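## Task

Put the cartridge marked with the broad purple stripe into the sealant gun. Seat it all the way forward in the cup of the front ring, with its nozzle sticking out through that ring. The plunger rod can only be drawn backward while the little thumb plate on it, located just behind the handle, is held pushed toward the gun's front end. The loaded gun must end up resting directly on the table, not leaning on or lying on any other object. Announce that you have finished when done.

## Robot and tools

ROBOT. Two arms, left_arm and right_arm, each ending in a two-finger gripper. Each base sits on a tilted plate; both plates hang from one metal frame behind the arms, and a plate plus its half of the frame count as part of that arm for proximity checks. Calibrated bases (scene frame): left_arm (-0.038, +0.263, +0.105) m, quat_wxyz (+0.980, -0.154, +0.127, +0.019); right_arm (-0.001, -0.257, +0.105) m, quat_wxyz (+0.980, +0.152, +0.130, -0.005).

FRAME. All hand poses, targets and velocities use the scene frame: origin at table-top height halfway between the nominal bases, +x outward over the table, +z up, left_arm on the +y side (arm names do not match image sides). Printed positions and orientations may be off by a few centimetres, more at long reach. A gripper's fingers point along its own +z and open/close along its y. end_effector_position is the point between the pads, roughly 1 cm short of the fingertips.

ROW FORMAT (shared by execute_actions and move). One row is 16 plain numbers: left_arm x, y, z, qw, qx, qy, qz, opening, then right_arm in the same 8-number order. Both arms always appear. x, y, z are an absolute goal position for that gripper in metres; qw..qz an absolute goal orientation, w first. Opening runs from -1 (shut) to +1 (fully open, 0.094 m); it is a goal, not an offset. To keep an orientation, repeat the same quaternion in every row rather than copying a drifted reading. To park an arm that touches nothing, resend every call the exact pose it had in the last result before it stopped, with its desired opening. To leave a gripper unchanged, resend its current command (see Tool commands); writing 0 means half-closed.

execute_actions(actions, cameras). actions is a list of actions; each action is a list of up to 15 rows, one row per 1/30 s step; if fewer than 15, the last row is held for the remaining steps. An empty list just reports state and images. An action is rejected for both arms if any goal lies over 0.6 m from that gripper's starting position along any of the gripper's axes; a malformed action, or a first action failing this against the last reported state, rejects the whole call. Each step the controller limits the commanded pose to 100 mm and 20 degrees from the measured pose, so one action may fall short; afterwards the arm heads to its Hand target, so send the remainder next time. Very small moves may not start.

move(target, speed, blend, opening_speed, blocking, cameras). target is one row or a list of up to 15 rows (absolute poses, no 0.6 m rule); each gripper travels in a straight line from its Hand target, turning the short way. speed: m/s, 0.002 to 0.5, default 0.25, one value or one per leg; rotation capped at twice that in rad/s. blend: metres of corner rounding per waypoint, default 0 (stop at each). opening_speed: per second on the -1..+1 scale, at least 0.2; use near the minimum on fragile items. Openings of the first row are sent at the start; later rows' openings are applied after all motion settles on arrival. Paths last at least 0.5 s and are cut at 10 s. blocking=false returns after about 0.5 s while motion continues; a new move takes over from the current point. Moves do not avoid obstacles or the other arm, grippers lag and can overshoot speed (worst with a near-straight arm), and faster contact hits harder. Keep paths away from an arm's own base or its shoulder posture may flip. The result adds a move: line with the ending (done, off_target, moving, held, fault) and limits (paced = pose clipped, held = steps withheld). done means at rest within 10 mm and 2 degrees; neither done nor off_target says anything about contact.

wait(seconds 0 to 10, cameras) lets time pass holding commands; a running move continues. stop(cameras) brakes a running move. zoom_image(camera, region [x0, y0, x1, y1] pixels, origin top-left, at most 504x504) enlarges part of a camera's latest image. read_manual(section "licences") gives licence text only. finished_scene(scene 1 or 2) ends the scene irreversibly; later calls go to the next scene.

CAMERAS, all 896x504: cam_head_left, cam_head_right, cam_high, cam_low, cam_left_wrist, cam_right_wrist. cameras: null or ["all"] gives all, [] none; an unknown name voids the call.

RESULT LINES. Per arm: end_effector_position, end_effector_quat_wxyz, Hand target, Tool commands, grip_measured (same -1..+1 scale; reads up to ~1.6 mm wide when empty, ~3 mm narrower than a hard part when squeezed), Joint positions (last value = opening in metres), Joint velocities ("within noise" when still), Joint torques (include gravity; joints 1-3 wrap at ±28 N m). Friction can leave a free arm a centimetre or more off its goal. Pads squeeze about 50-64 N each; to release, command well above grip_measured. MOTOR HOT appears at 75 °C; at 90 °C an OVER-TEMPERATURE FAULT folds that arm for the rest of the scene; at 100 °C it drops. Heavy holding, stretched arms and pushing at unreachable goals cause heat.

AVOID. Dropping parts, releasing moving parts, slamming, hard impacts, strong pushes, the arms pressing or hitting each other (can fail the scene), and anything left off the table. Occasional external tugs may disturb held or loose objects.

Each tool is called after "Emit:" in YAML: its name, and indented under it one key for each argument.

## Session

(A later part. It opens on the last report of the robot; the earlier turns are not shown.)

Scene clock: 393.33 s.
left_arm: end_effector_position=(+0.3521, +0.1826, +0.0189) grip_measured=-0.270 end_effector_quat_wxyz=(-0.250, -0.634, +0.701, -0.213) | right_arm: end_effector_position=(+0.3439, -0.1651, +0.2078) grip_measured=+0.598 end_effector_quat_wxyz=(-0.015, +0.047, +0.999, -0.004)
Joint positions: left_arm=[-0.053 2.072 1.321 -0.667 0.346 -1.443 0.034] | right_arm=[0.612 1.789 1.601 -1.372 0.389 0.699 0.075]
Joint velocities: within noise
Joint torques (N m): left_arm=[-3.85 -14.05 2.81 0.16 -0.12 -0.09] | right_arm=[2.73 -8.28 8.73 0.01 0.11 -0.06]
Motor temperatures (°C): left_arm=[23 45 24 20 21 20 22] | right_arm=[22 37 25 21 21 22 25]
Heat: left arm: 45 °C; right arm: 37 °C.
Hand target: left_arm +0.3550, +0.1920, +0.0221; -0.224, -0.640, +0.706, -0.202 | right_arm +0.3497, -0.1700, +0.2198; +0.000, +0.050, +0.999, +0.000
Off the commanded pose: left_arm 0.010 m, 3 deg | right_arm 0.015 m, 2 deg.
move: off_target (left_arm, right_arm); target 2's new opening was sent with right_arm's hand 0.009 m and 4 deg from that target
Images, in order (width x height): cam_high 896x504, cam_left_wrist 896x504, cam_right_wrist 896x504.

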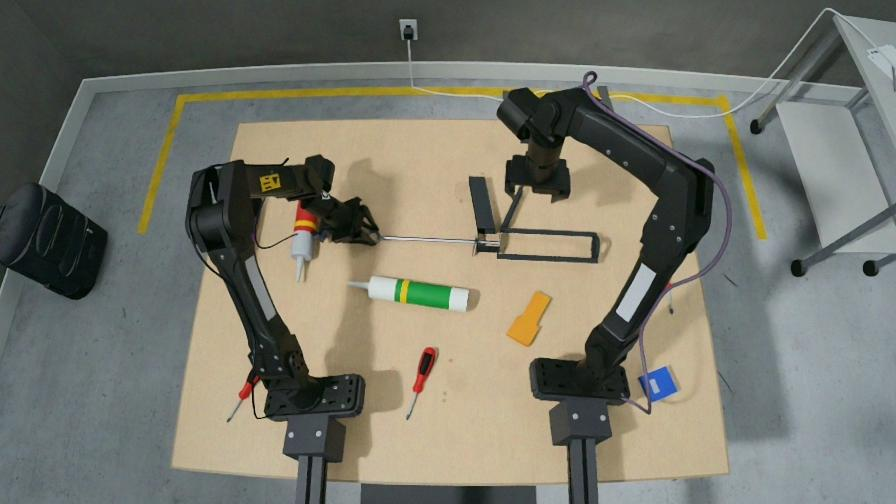

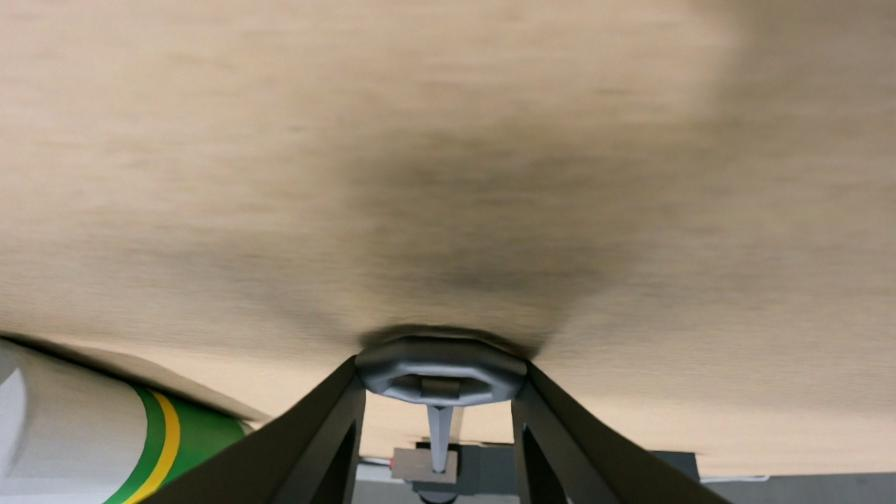

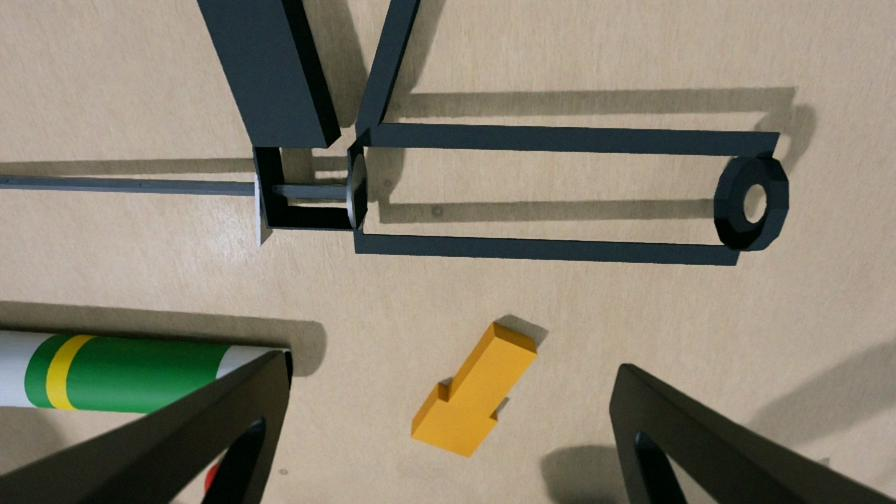

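Emit:
move:
  target:
    - [0.3550,0.1920,0.022,0.2227,0.6402,-0.7063,0.2021,0.0,0.35,-0.17,0.22,0,0.0349,0.9994,0,0.6]
    - [0.362,0.26,0.115,0.2227,0.6402,-0.7063,0.2021,0.0,0.33,-0.20,0.20,0,0.0349,0.9994,0,0.6]
    - [0.40,0.40,0.2,0,-0.0436,0.999,0,1.0,0.33,-0.20,0.20,0,0.0349,0.9994,0,0.6]
  speed: 0.2

Scene clock: 472.77 s.
left_arm: end_effector_position=(+0.3950, +0.3907, +0.1849) grip_measured=+0.998 end_effector_quat_wxyz=(-0.027, -0.039, +0.999, -0.008) | right_arm: end_effector_position=(+0.3302, -0.1968, +0.1974) grip_measured=+0.598 end_effector_quat_wxyz=(-0.010, +0.034, +0.999, -0.002)
Joint positions: left_arm=[0.036 1.917 2.029 -1.459 -0.279 0.022 0.094] | right_arm=[0.542 1.662 1.439 -1.298 0.389 0.593 0.075]
Joint velocities: within noise
Joint torques (N m): left_arm=[-2.55 -14.78 6.34 0.25 -0.09 0.13] | right_arm=[2.36 -8.12 4.27 0.37 0.06 -0.04]
Motor temperatures (°C): left_arm=[23 48 24 20 21 20 22] | right_arm=[22 37 28 21 21 22 24]
Heat: left arm: 48 °C; right arm: 37 °C.
Hand target: left_arm +0.3995, +0.3999, +0.2001; +0.000, -0.044, +0.999, +0.000 | right_arm +0.3299, -0.2000, +0.1999; +0.000, +0.035, +0.999, +0.000
Off the commanded pose: left_arm 0.018 m, 3 deg | right_arm 0.004 m, 1 deg.
move: off_target (left_arm); target 3's new opening was sent with left_arm's hand 0.018 m and 3 deg from that target

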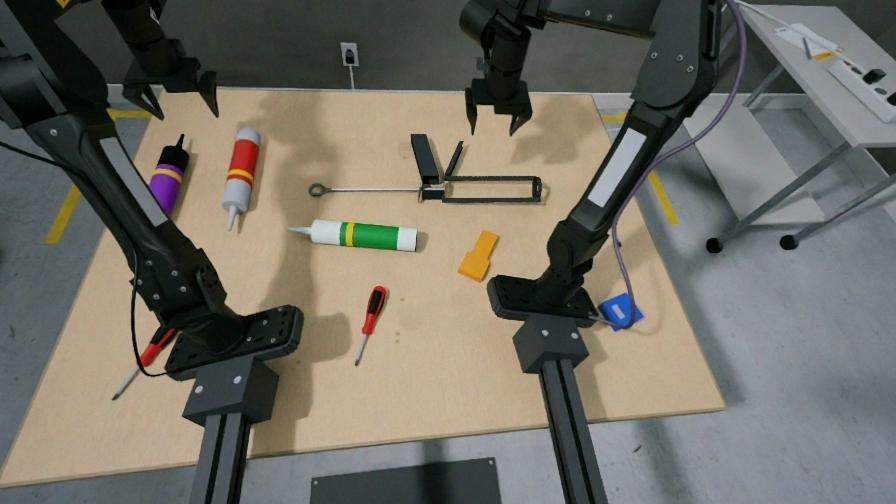

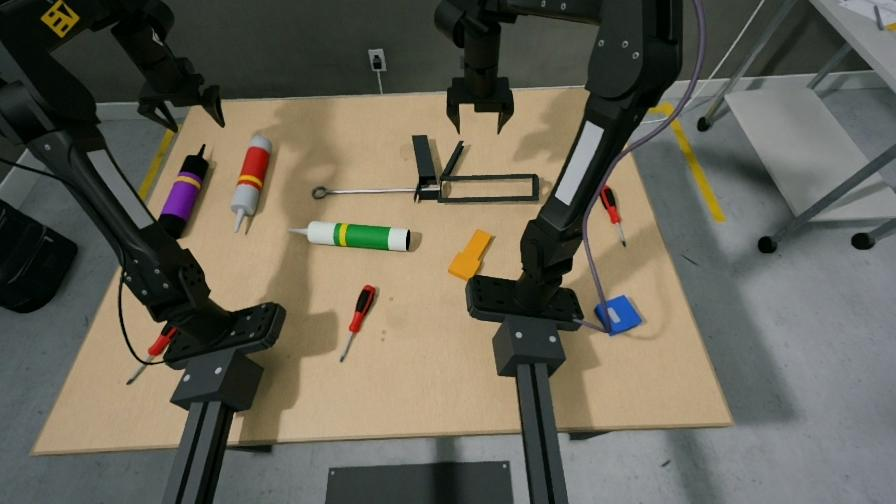

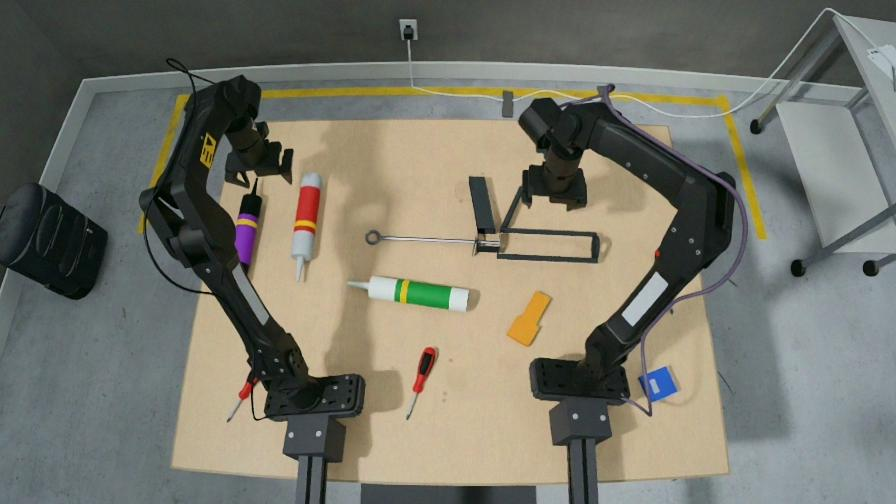

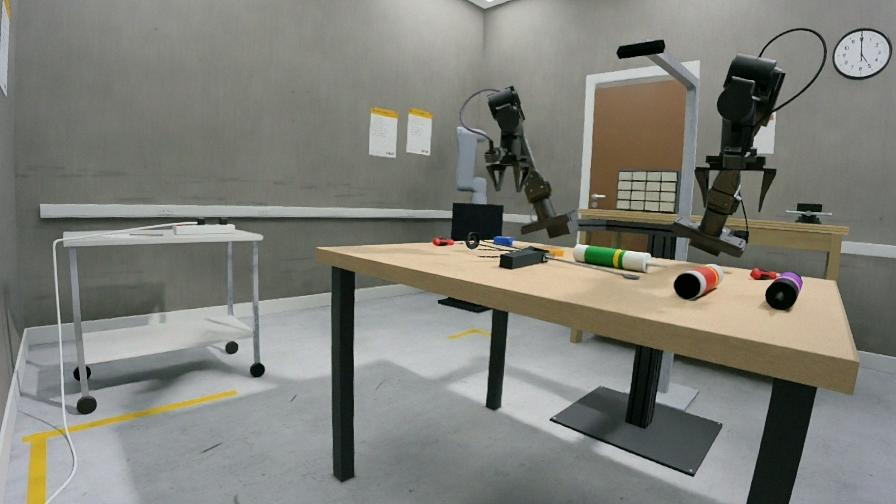

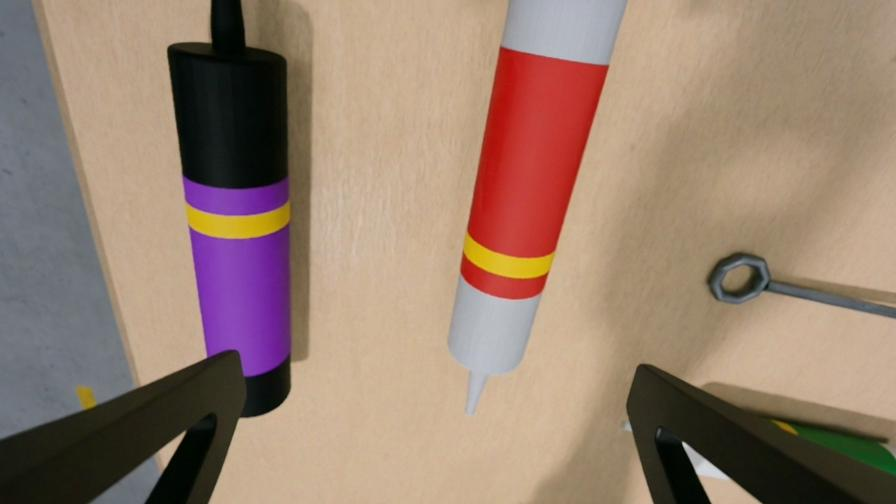

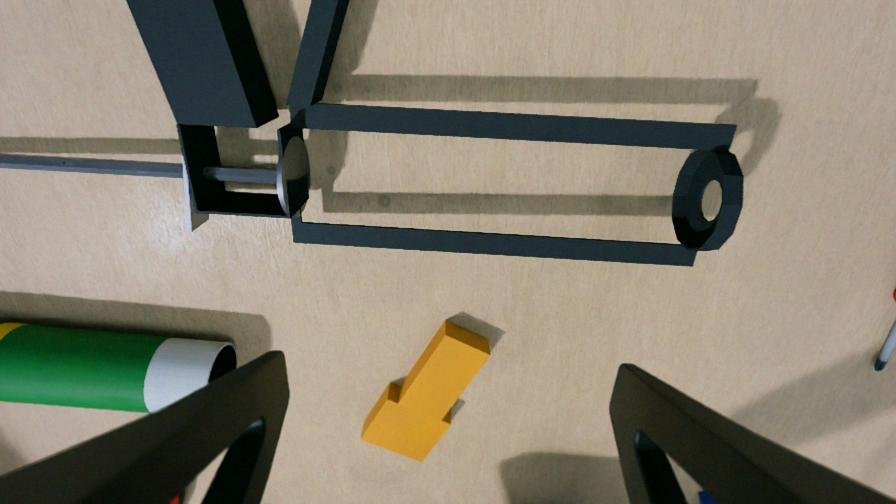

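Emit:
move:
  target:
    - [0.33,0.49,0.15,0,0,1,0,1.0,0.33,-0.20,0.20,0,0.0349,0.9994,0,0.6]
    - [0.328,0.505,0.10,0,0,1,0,1.0,0.33,-0.20,0.20,0,0.0349,0.9994,0,0.6]
  speed: 0.15
  cameras: ["cam_left_wrist","cam_low"]

Scene clock: 510.47 s.
left_arm: end_effector_position=(+0.3310, +0.5098, +0.1135) grip_measured=+0.998 end_effector_quat_wxyz=(+0.010, -0.006, +1.000, +0.013) | right_arm: end_effector_position=(+0.3302, -0.1968, +0.1974) grip_measured=+0.598 end_effector_quat_wxyz=(-0.010, +0.034, +0.999, -0.002)
Joint positions: left_arm=[0.446 1.721 1.562 -1.009 -0.171 0.507 0.094] | right_arm=[0.542 1.662 1.439 -1.298 0.389 0.593 0.075]
Joint velocities: within noise
Joint torques (N m): left_arm=[-1.03 -9.43 4.14 0.4 0.16 0.11] | right_arm=[2.36 -8.1 4.27 0.37 0.07 -0.05]
Motor temperatures (°C): left_arm=[23 52 26 20 21 20 21] | right_arm=[22 39 26 21 21 22 23]
Heat: left arm: 52 °C; right arm: 39 °C.
Hand target: left_arm +0.3277, +0.5050, +0.1004; +0.000, +0.000, +1.000, +0.000 | right_arm +0.3299, -0.2000, +0.1999; +0.000, +0.035, +0.999, +0.000
Off the commanded pose: left_arm 0.015 m, 2 deg | right_arm 0.004 m, 1 deg.
move: off_target (left_arm)
Images, in order (width x height): cam_low 896x504, cam_left_wrist 896x504.

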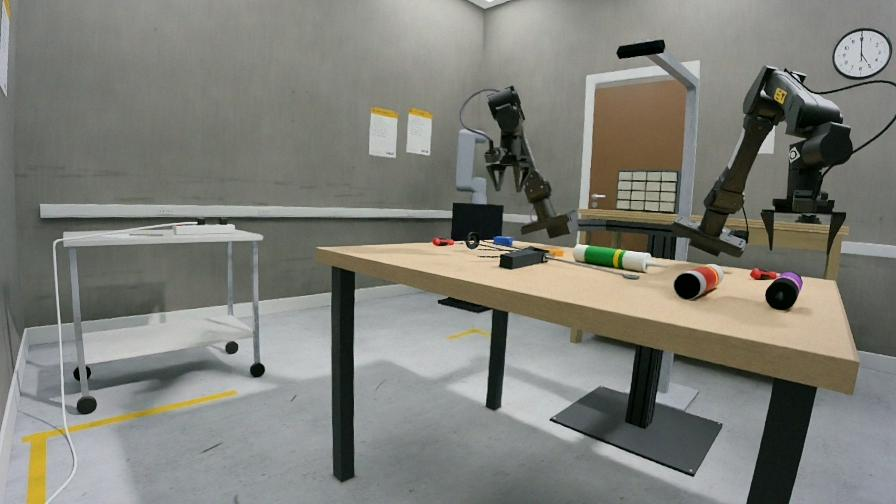

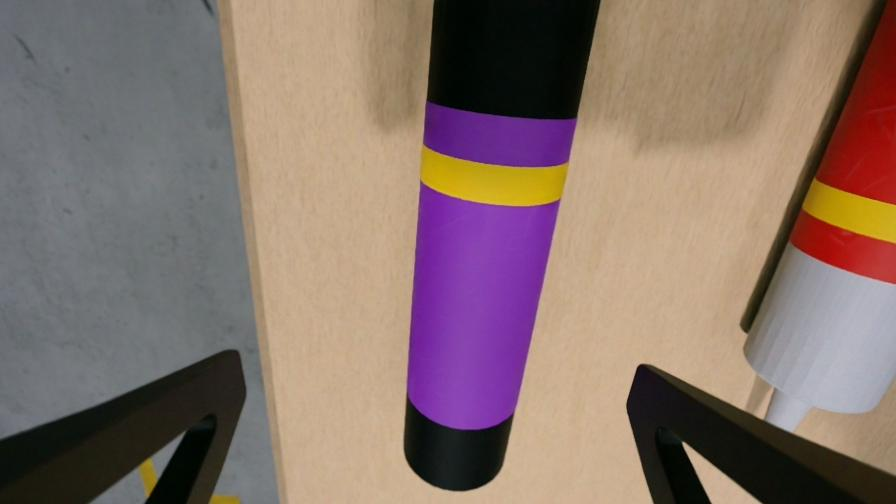

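Emit:
move:
  target: [0.327,0.493,0.030,0,0.0131,0.9999,0,1.0,0.33,-0.20,0.20,0,0.0349,0.9994,0,0.6]
  speed: 0.08
  cameras: ["cam_left_wrist"]

Scene clock: 533.30 s.
left_arm: end_effector_position=(+0.3323, +0.4971, +0.0425) grip_measured=+0.998 end_effector_quat_wxyz=(+0.009, +0.009, +1.000, +0.012) | right_arm: end_effector_position=(+0.3302, -0.1968, +0.1974) grip_measured=+0.598 end_effector_quat_wxyz=(-0.010, +0.034, +0.999, -0.002)
Joint positions: left_arm=[0.446 1.817 1.405 -0.758 -0.17 0.537 0.094] | right_arm=[0.542 1.662 1.439 -1.298 0.389 0.593 0.075]
Joint velocities: within noise
Joint torques (N m): left_arm=[-0.88 -9.61 3.81 0.39 0.15 0.12] | right_arm=[2.36 -8.1 4.27 0.37 0.07 -0.04]
Motor temperatures (°C): left_arm=[22 44 25 20 21 20 20] | right_arm=[22 40 26 21 21 22 23]
Heat: left arm: 44 °C; right arm: 40 °C.
Hand target: left_arm +0.3267, +0.4929, +0.0304; +0.000, +0.013, +1.000, +0.000 | right_arm +0.3299, -0.2000, +0.1999; +0.000, +0.035, +0.999, +0.000
Off the commanded pose: left_arm 0.014 m, 2 deg | right_arm 0.004 m, 1 deg.
move: off_target (left_arm)
Images, in order (width x height): cam_left_wrist 896x504.

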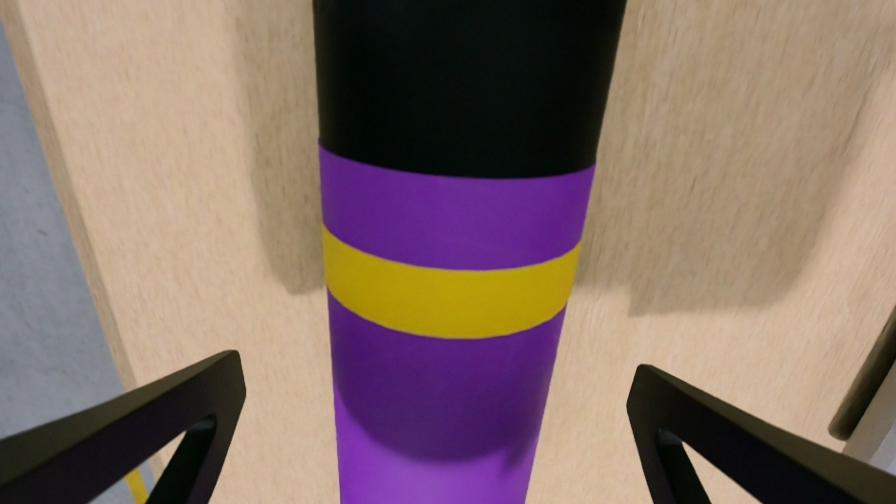

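Emit:
move:
  target:
    - [0.325,0.493,0.024,0,0.0131,0.9999,0,1.0,0.33,-0.20,0.20,0,0.0349,0.9994,0,0.6]
    - [0.325,0.493,0.024,0,0.0131,0.9999,0,-0.16,0.33,-0.20,0.20,0,0.0349,0.9994,0,0.6]
  speed: 0.05
  opening_speed: 0.6
  cameras: ["cam_left_wrist"]

Scene clock: 552.30 s.
left_arm: end_effector_position=(+0.3323, +0.4983, +0.0393) grip_measured=+0.018 end_effector_quat_wxyz=(+0.014, +0.009, +1.000, +0.013) | right_arm: end_effector_position=(+0.3303, -0.1968, +0.1974) grip_measured=+0.598 end_effector_quat_wxyz=(-0.010, +0.034, +0.999, -0.002)
Joint positions: left_arm=[0.451 1.817 1.391 -0.734 -0.166 0.543 0.048] | right_arm=[0.542 1.662 1.439 -1.297 0.389 0.593 0.075]
Joint velocities: within noise
Joint torques (N m): left_arm=[-0.91 -9.13 3.58 0.39 0.14 0.1] | right_arm=[2.37 -8.12 4.27 0.37 0.07 -0.04]
Motor temperatures (°C): left_arm=[22 41 24 20 21 20 20] | right_arm=[22 40 26 21 21 22 23]
Heat: left arm: 41 °C; right arm: 40 °C.
Hand target: left_arm +0.3246, +0.4927, +0.0246; +0.000, +0.013, +1.000, +0.000 | right_arm +0.3300, -0.1999, +0.1999; +0.000, +0.035, +0.999, +0.000
Off the commanded pose: left_arm 0.018 m, 2 deg | right_arm 0.004 m, 1 deg.
move: off_target (left_arm); target 2's new opening was sent with left_arm's hand 0.018 m and 2 deg from that target
Images, in order (width x height): cam_left_wrist 896x504.

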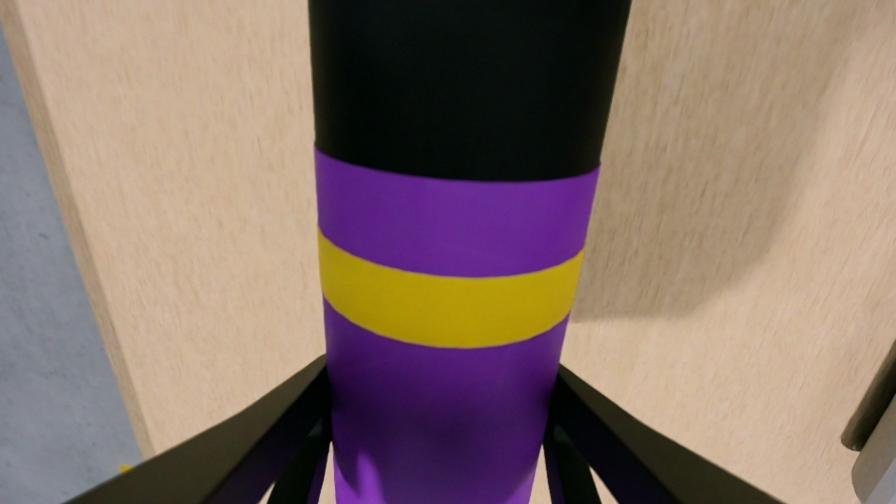

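Emit:
move:
  target:
    - [0.327,0.490,0.15,0,0.0131,0.9999,0,-0.16,0.36,-0.28,0.20,0,0.0349,0.9994,0,0.6]
    - [0.35,0.33,0.18,0,0.4226,0.9063,0,-0.16,0.36,-0.28,0.20,0,0.0349,0.9994,0,0.6]
  speed: 0.12
  blend: 0.03
  cameras: ["cam_left_wrist","cam_high"]

Scene clock: 569.10 s.
left_arm: end_effector_position=(+0.3478, +0.3334, +0.1727) grip_measured=+0.017 end_effector_quat_wxyz=(-0.005, +0.410, +0.912, -0.004) | right_arm: end_effector_position=(+0.3504, -0.2775, +0.1855) grip_measured=+0.598 end_effector_quat_wxyz=(-0.026, +0.026, +0.999, -0.012)
Joint positions: left_arm=[-0.116 1.678 1.559 -1.23 -0.327 0.803 0.048] | right_arm=[0.271 1.622 1.467 -1.297 0.372 0.301 0.075]
Joint velocities: within noise
Joint torques (N m): left_arm=[-4.52 -9.8 6.54 0.09 -0.05 0.11] | right_arm=[1.98 -8.77 9.11 0.17 -0.1 -0.05]
Motor temperatures (°C): left_arm=[22 41 24 20 21 20 21] | right_arm=[22 40 27 21 21 22 23]
Heat: left arm: 41 °C; right arm: 40 °C.
Hand target: left_arm +0.3499, +0.3301, +0.1800; +0.000, +0.422, +0.906, +0.000 | right_arm +0.3596, -0.2802, +0.2001; +0.000, +0.035, +0.999, +0.000
Off the commanded pose: left_arm 0.008 m, 2 deg | right_arm 0.018 m, 3 deg.
move: off_target (right_arm)
Images, in order (width x height): cam_high 896x504, cam_left_wrist 896x504.

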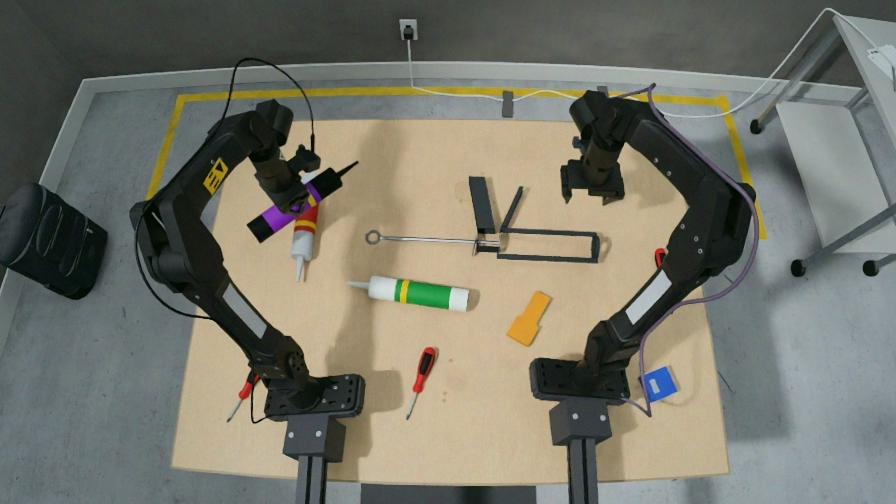

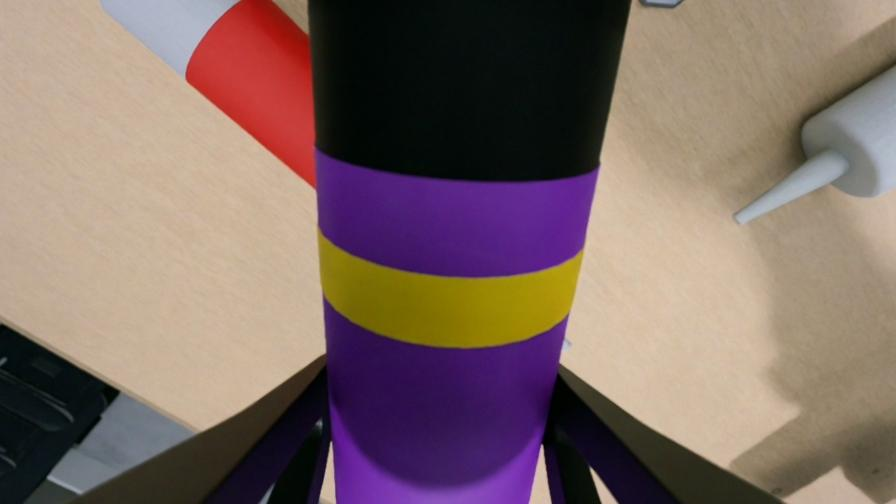

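Emit:
move:
  target:
    - [0.292,0.11,0.14,0,0.7193,0.6947,0,-0.16,0.36,-0.30,0.20,0,0.0349,0.9994,0,0.6]
    - [0.290,0.10,0.085,0,0.7193,0.6947,0,-0.16,0.36,-0.30,0.20,0,0.0349,0.9994,0,0.6]
  speed: 0.12
  cameras: ["cam_left_wrist","cam_high","cam_right_wrist"]

Scene clock: 582.27 s.
left_arm: end_effector_position=(+0.2899, +0.0990, +0.0877) grip_measured=+0.017 end_effector_quat_wxyz=(+0.001, +0.716, +0.698, -0.002) | right_arm: end_effector_position=(+0.3502, -0.2970, +0.1850) grip_measured=+0.598 end_effector_quat_wxyz=(-0.028, +0.026, +0.999, -0.010)
Joint positions: left_arm=[-0.693 2.004 1.314 -0.871 -0.399 0.944 0.048] | right_arm=[0.207 1.601 1.467 -1.297 0.36 0.234 0.075]
Joint velocities: within noise
Joint torques (N m): left_arm=[-3.86 -9.24 4.29 0.3 -0.02 0.11] | right_arm=[1.83 -8.9 9.17 0.18 -0.11 -0.05]
Motor temperatures (°C): left_arm=[23 40 25 20 21 20 22] | right_arm=[22 40 28 21 21 22 23]
Heat: left arm: 40 °C; right arm: 40 °C.
Hand target: left_arm +0.2900, +0.0999, +0.0851; +0.000, +0.719, +0.695, +0.000 | right_arm +0.3596, -0.3002, +0.2000; +0.000, +0.035, +0.999, +0.000
Off the commanded pose: left_arm 0.003 m, 1 deg | right_arm 0.018 m, 4 deg.
move: off_target (right_arm)
Images, in order (width x height): cam_high 896x504, cam_left_wrist 896x504, cam_right_wrist 896x504.

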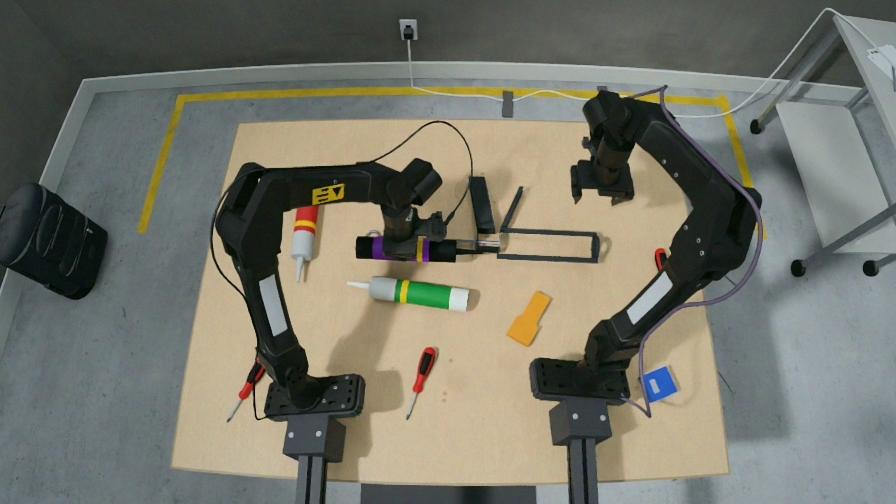

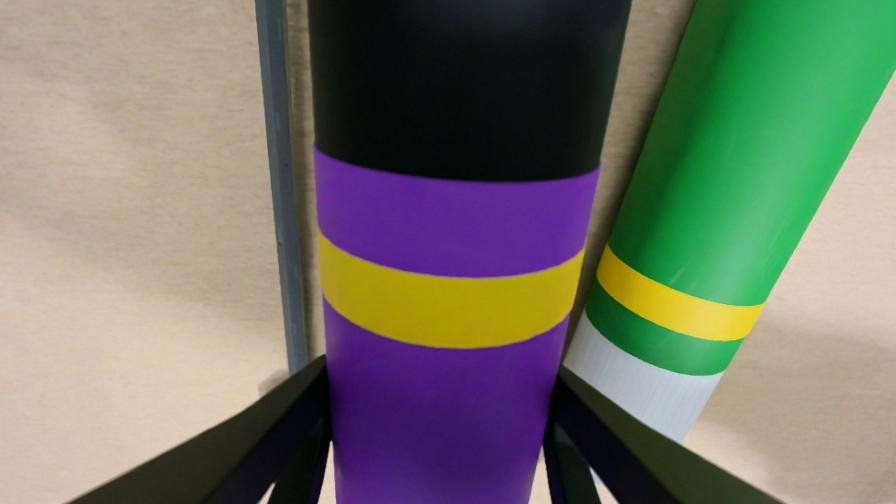

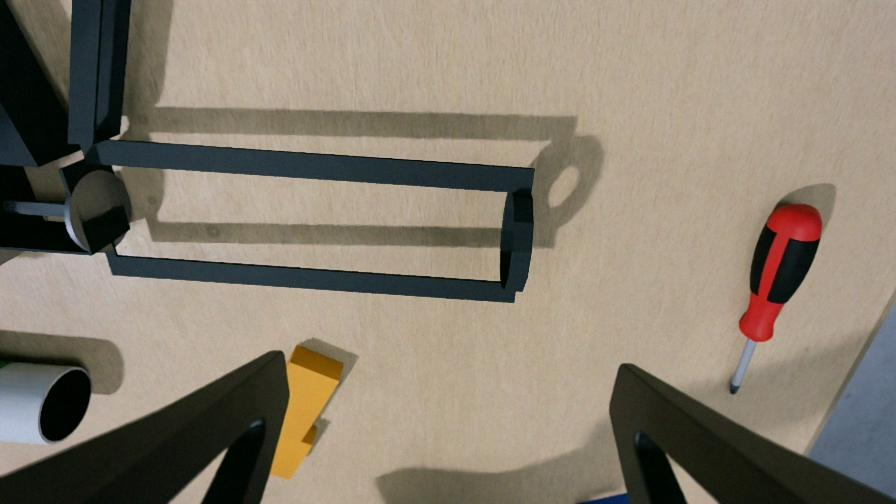

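Emit:
move:
  target:
    - [0.289,0.10,0.050,0,0.7193,0.6947,0,-0.16,0.36,-0.30,0.20,0,0.0349,0.9994,0,0.6]
    - [0.289,0.10,0.038,0,0.7193,0.6947,0,-0.16,0.36,-0.30,0.20,0,0.0349,0.9994,0,0.6]
  speed: 0.06
  cameras: ["cam_left_wrist","cam_low"]

Emit:
zoom_image:
  camera: "cam_low"
  region: [480, 200, 700, 320]

Scene clock: 592.87 s.
left_arm: end_effector_position=(+0.2916, +0.0987, +0.0432) grip_measured=+0.017 end_effector_quat_wxyz=(+0.005, +0.715, +0.699, -0.001) | right_arm: end_effector_position=(+0.3502, -0.2969, +0.1850) grip_measured=+0.598 end_effector_quat_wxyz=(-0.028, +0.026, +0.999, -0.010)
Joint positions: left_arm=[-0.644 2.077 1.24 -0.694 -0.399 0.998 0.048] | right_arm=[0.207 1.601 1.467 -1.297 0.36 0.234 0.075]
Joint velocities: within noise
Joint torques (N m): left_arm=[-3.95 -9.06 3.66 0.32 -0.01 0.14] | right_arm=[1.83 -8.88 9.17 0.18 -0.1 -0.05]
Motor temperatures (°C): left_arm=[23 39 24 20 21 20 22] | right_arm=[22 41 29 21 21 22 23]
Heat: left arm: 39 °C; right arm: 41 °C.
Hand target: left_arm +0.2891, +0.1000, +0.0381; +0.000, +0.719, +0.695, +0.000 | right_arm +0.3596, -0.3001, +0.2000; +0.000, +0.035, +0.999, +0.000
Off the commanded pose: left_arm 0.006 m, 1 deg | right_arm 0.018 m, 4 deg.
move: off_target (right_arm)
Images, in order (width x height): cam_low 896x504, cam_left_wrist 896x504.

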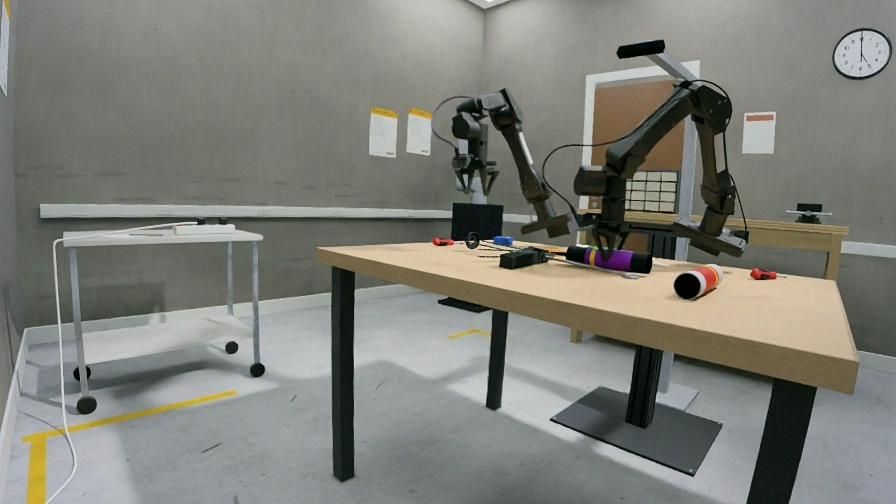

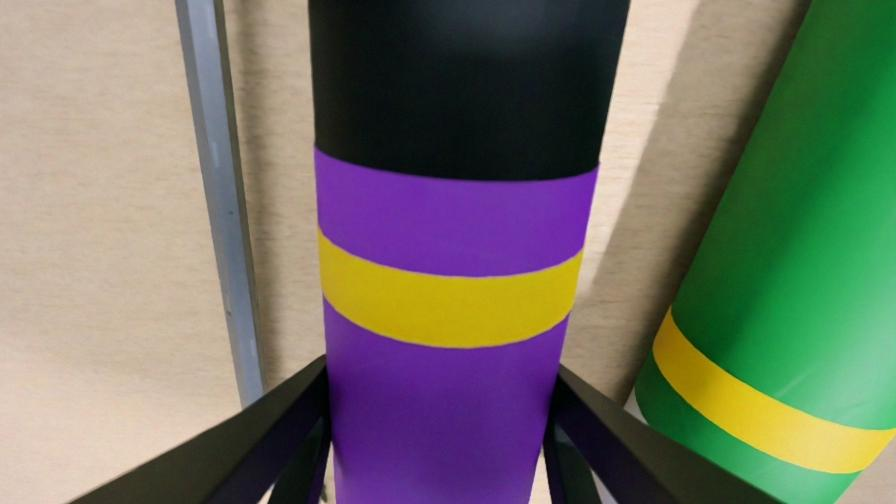

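Scaled by 2.291 from the camera's 896x504 image, which has a finer 1280x720 frame.

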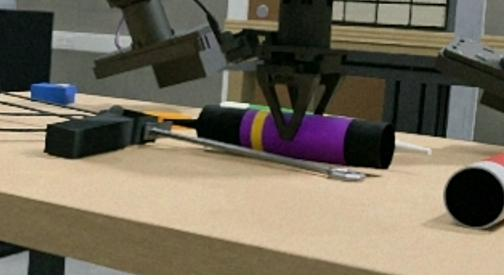

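Emit:
move:
  target:
    - [0.289,0.10,0.033,0,0.7193,0.6947,0,-0.16,0.36,-0.30,0.20,0,0.0349,0.9994,0,0.6]
    - [0.289,0.10,0.033,0,0.7193,0.6947,0,0.35,0.36,-0.30,0.20,0,0.0349,0.9994,0,0.6]
    - [0.289,0.10,0.12,0,0.7193,0.6947,0,0.35,0.36,-0.30,0.20,0,0.0349,0.9994,0,0.6]
  speed: 0.06
  opening_speed: 0.6
  cameras: ["cam_left_wrist","cam_low"]

Scene clock: 606.50 s.
left_arm: end_effector_position=(+0.2840, +0.1050, +0.1055) grip_measured=+0.348 end_effector_quat_wxyz=(-0.018, +0.721, +0.693, -0.004) | right_arm: end_effector_position=(+0.3502, -0.2969, +0.1850) grip_measured=+0.598 end_effector_quat_wxyz=(-0.028, +0.026, +0.999, -0.010)
Joint positions: left_arm=[-0.71 1.985 1.357 -0.982 -0.399 0.924 0.063] | right_arm=[0.207 1.601 1.467 -1.297 0.36 0.234 0.075]
Joint velocities: within noise
Joint torques (N m): left_arm=[-5.89 -11.55 6.27 0.05 -0.01 -0.11] | right_arm=[1.83 -8.91 9.17 0.18 -0.1 -0.04]
Motor temperatures (°C): left_arm=[23 40 24 20 21 20 22] | right_arm=[22 41 29 21 20 22 23]
Heat: left arm: 40 °C; right arm: 41 °C.
Hand target: left_arm +0.2888, +0.1001, +0.1198; +0.000, +0.719, +0.695, +0.000 | right_arm +0.3596, -0.3002, +0.2000; +0.000, +0.035, +0.999, +0.000
Off the commanded pose: left_arm 0.016 m, 2 deg | right_arm 0.018 m, 4 deg.
move: off_target (left_arm, right_arm)
Images, in order (width x height): cam_low 896x504, cam_left_wrist 896x504.

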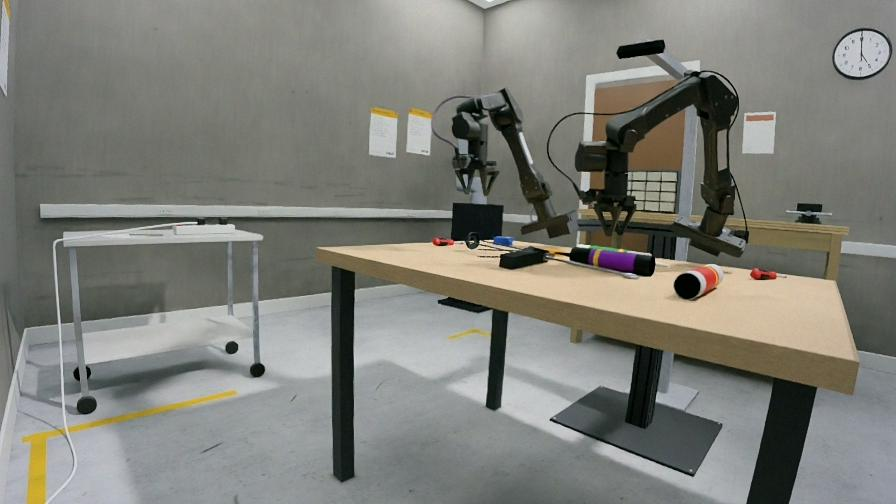

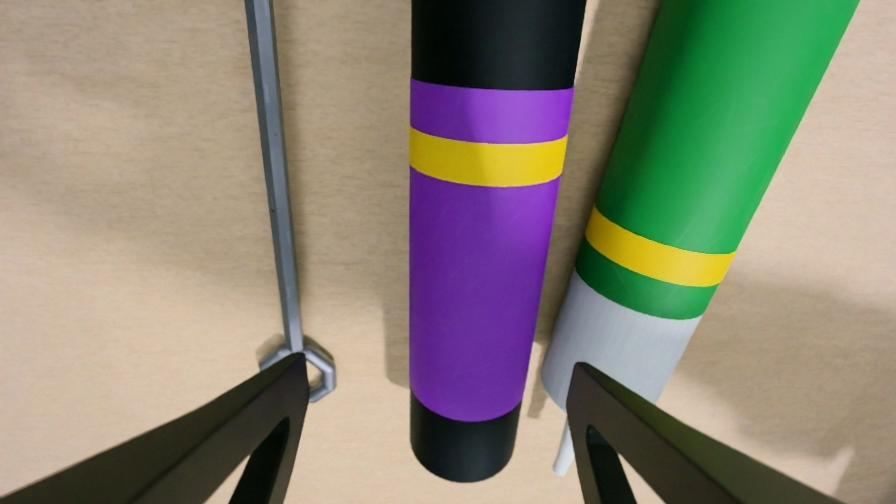

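Emit:
move:
  target: [0.288,0.10,0.062,0,0.7193,0.6947,0,0.2,0.36,-0.30,0.20,0,0.0349,0.9994,0,0.6]
  speed: 0.06
  cameras: ["cam_left_wrist"]

Scene clock: 627.53 s.
left_arm: end_effector_position=(+0.2931, +0.0968, +0.0728) grip_measured=+0.202 end_effector_quat_wxyz=(+0.014, +0.715, +0.699, +0.000) | right_arm: end_effector_position=(+0.3502, -0.2969, +0.1850) grip_measured=+0.598 end_effector_quat_wxyz=(-0.028, +0.026, +0.999, -0.010)
Joint positions: left_arm=[-0.677 2.019 1.274 -0.783 -0.399 0.968 0.056] | right_arm=[0.207 1.601 1.467 -1.297 0.36 0.234 0.075]
Joint velocities: within noise
Joint torques (N m): left_arm=[-3.43 -7.97 3.54 0.37 -0.01 0.13] | right_arm=[1.83 -8.9 9.17 0.17 -0.1 -0.04]
Motor temperatures (°C): left_arm=[24 42 25 20 21 20 21] | right_arm=[22 42 29 21 20 22 23]
Heat: left arm: 42 °C; right arm: 42 °C.
Hand target: left_arm +0.2877, +0.1001, +0.0623; +0.000, +0.719, +0.695, +0.000 | right_arm +0.3596, -0.3002, +0.2000; +0.000, +0.035, +0.999, +0.000
Off the commanded pose: left_arm 0.012 m, 2 deg | right_arm 0.018 m, 4 deg.
move: off_target (left_arm, right_arm)
Images, in order (width x height): cam_left_wrist 896x504.

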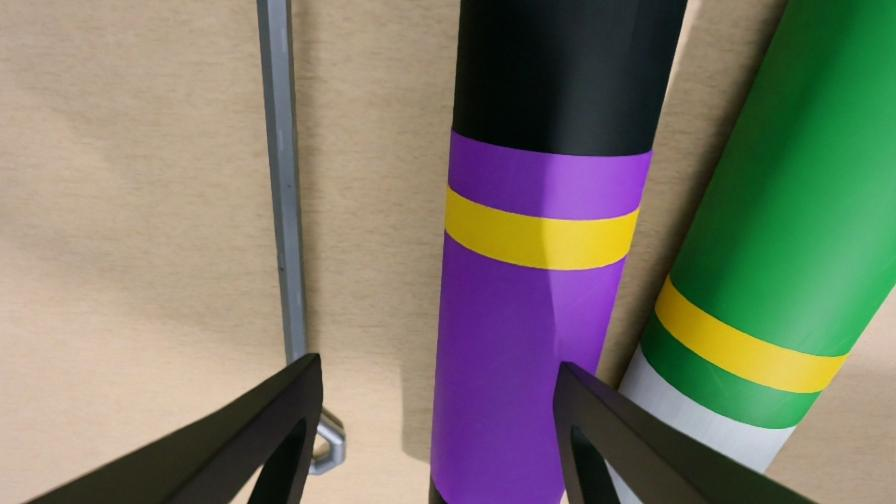

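Emit:
move:
  target:
    - [0.2635,0.101,0.055,0,0.7193,0.6947,0,0.17,0.36,-0.30,0.20,0,0.0349,0.9994,0,0.6]
  speed: 0.06
  cameras: ["cam_left_wrist"]

Scene clock: 649.10 s.
left_arm: end_effector_position=(+0.2665, +0.1050, +0.0509) grip_measured=+0.172 end_effector_quat_wxyz=(-0.008, +0.718, +0.696, -0.003) | right_arm: end_effector_position=(+0.3502, -0.2969, +0.1850) grip_measured=+0.598 end_effector_quat_wxyz=(-0.028, +0.026, +0.999, -0.010)
Joint positions: left_arm=[-0.677 2.019 1.162 -0.717 -0.4 0.96 0.055] | right_arm=[0.207 1.601 1.467 -1.297 0.36 0.234 0.075]
Joint velocities: within noise
Joint torques (N m): left_arm=[-5.81 -10.47 3.14 0.29 -0.02 -0.12] | right_arm=[1.84 -8.9 9.17 0.17 -0.1 -0.04]
Motor temperatures (°C): left_arm=[23 39 24 20 21 20 20] | right_arm=[22 42 30 21 20 22 23]
Heat: left arm: 39 °C; right arm: 42 °C.
Hand target: left_arm +0.2634, +0.1011, +0.0549; +0.000, +0.719, +0.695, +0.000 | right_arm +0.3596, -0.3002, +0.2000; +0.000, +0.035, +0.999, +0.000
Off the commanded pose: left_arm 0.006 m, 1 deg | right_arm 0.018 m, 4 deg.
move: off_target (right_arm)
Images, in order (width x height): cam_left_wrist 896x504.

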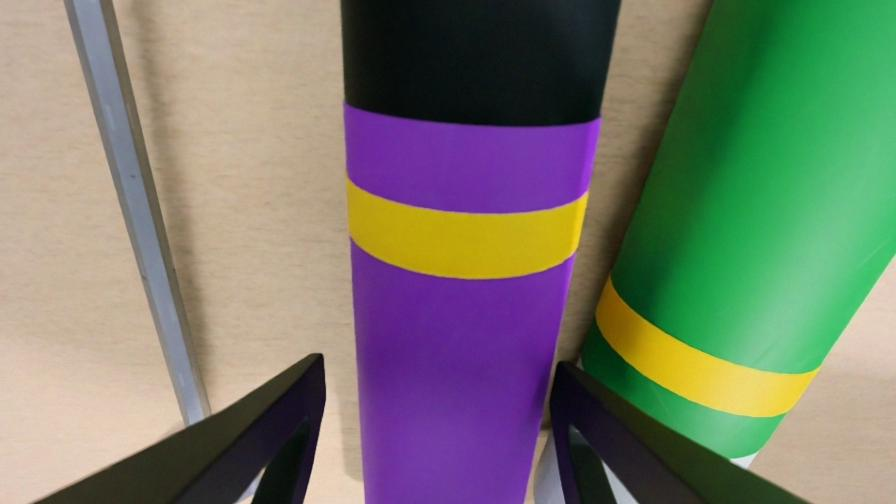

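Emit:
move:
  target:
    - [0.2590,0.099,0.045,0,0.7193,0.6947,0,0.17,0.36,-0.30,0.20,0,0.0349,0.9994,0,0.6]
  speed: 0.06
  cameras: ["cam_left_wrist"]

Scene clock: 654.47 s.
left_arm: end_effector_position=(+0.2656, +0.1031, +0.0461) grip_measured=+0.172 end_effector_quat_wxyz=(+0.001, +0.716, +0.699, -0.001) | right_arm: end_effector_position=(+0.3502, -0.2969, +0.1850) grip_measured=+0.598 end_effector_quat_wxyz=(-0.028, +0.026, +0.999, -0.010)
Joint positions: left_arm=[-0.677 2.019 1.137 -0.673 -0.4 0.96 0.055] | right_arm=[0.207 1.601 1.467 -1.297 0.36 0.233 0.075]
Joint velocities: within noise
Joint torques (N m): left_arm=[-5.78 -8.94 3.04 0.32 -0.01 -0.11] | right_arm=[1.83 -8.9 9.17 0.18 -0.1 -0.04]
Motor temperatures (°C): left_arm=[23 39 24 20 21 20 20] | right_arm=[22 42 30 21 20 22 23]
Heat: left arm: 39 °C; right arm: 42 °C.
Hand target: left_arm +0.2590, +0.0992, +0.0450; +0.000, +0.719, +0.695, +0.000 | right_arm +0.3596, -0.3002, +0.2000; +0.000, +0.035, +0.999, +0.000
Off the commanded pose: left_arm 0.008 m, 1 deg | right_arm 0.018 m, 4 deg.
move: off_target (right_arm)
Images, in order (width x height): cam_left_wrist 896x504.

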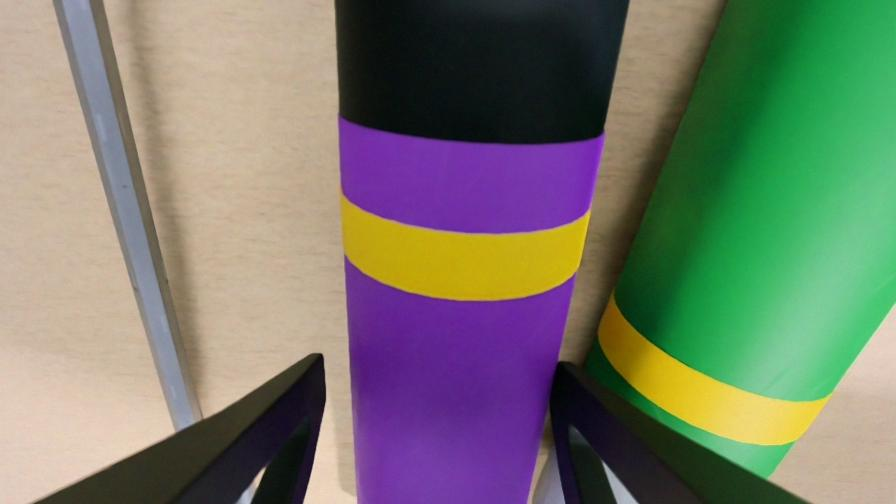

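Emit:
move:
  target:
    - [0.2525,0.097,0.042,0,0.7193,0.6947,0,0.17,0.36,-0.30,0.20,0,0.0349,0.9994,0,0.6]
  speed: 0.06
  cameras: ["cam_left_wrist"]

Scene clock: 658.63 s.
left_arm: end_effector_position=(+0.2594, +0.1010, +0.0435) grip_measured=+0.172 end_effector_quat_wxyz=(+0.001, +0.716, +0.698, -0.001) | right_arm: end_effector_position=(+0.3502, -0.2969, +0.1850) grip_measured=+0.598 end_effector_quat_wxyz=(-0.028, +0.026, +0.999, -0.010)
Joint positions: left_arm=[-0.689 2.019 1.113 -0.654 -0.4 0.947 0.055] | right_arm=[0.207 1.601 1.467 -1.297 0.36 0.233 0.075]
Joint velocities: within noise
Joint torques (N m): left_arm=[-5.75 -8.69 2.97 0.32 -0.01 -0.14] | right_arm=[1.83 -8.9 9.18 0.18 -0.1 -0.04]
Motor temperatures (°C): left_arm=[24 39 24 20 21 20 20] | right_arm=[22 42 30 21 20 22 23]
Heat: left arm: 39 °C; right arm: 42 °C.
Hand target: left_arm +0.2525, +0.0972, +0.0420; +0.000, +0.719, +0.695, +0.000 | right_arm +0.3596, -0.3002, +0.2000; +0.000, +0.035, +0.999, +0.000
Off the commanded pose: left_arm 0.008 m, 1 deg | right_arm 0.018 m, 4 deg.
move: off_target (right_arm)
Images, in order (width x height): cam_left_wrist 896x504.

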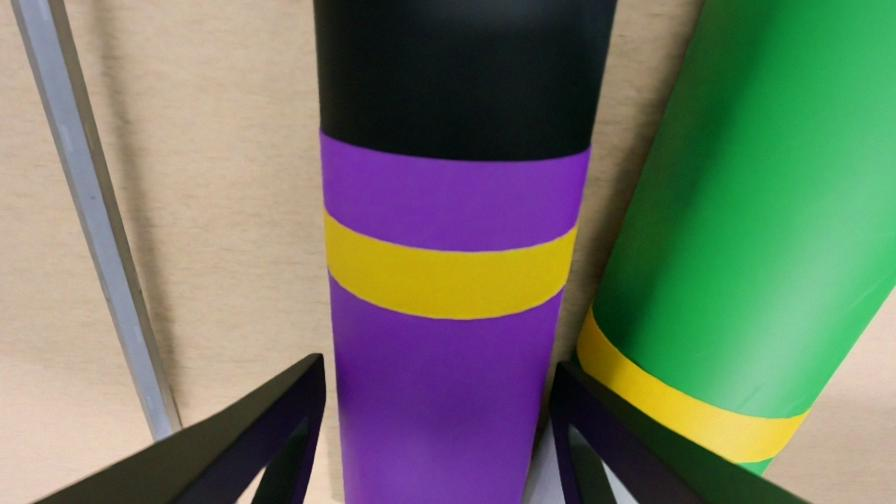

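Emit:
move:
  target:
    - [0.2525,0.097,0.035,0,0.7193,0.6947,0,0.17,0.36,-0.30,0.20,0,0.0349,0.9994,0,0.6]
    - [0.2525,0.097,0.035,0,0.7193,0.6947,0,-0.16,0.36,-0.30,0.20,0,0.0349,0.9994,0,0.6]
  speed: 0.06
  opening_speed: 0.6
  cameras: ["cam_left_wrist"]

Scene clock: 664.07 s.
left_arm: end_effector_position=(+0.2616, +0.0985, +0.0419) grip_measured=-0.013 end_effector_quat_wxyz=(+0.010, +0.713, +0.701, +0.000) | right_arm: end_effector_position=(+0.3502, -0.2969, +0.1850) grip_measured=+0.598 end_effector_quat_wxyz=(-0.028, +0.026, +0.999, -0.010)
Joint positions: left_arm=[-0.689 2.019 1.105 -0.626 -0.4 0.947 0.046] | right_arm=[0.207 1.601 1.467 -1.297 0.36 0.233 0.075]
Joint velocities: within noise
Joint torques (N m): left_arm=[-5 -7.54 3.02 0.33 -0.01 -0.02] | right_arm=[1.83 -8.9 9.17 0.17 -0.1 -0.04]
Motor temperatures (°C): left_arm=[24 39 24 20 21 20 20] | right_arm=[22 42 30 21 20 22 23]
Heat: left arm: 39 °C; right arm: 42 °C.
Hand target: left_arm +0.2524, +0.0973, +0.0352; +0.000, +0.719, +0.695, +0.000 | right_arm +0.3596, -0.3002, +0.2000; +0.000, +0.035, +0.999, +0.000
Off the commanded pose: left_arm 0.012 m, 2 deg | right_arm 0.018 m, 4 deg.
move: off_target (left_arm, right_arm); target 2's new opening was sent with left_arm's hand 0.011 m and 1 deg from that target
Images, in order (width x height): cam_left_wrist 896x504.

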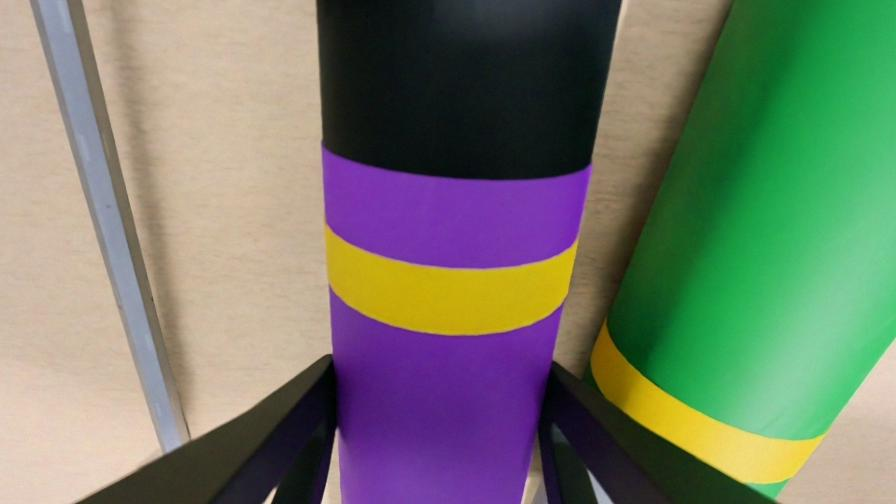

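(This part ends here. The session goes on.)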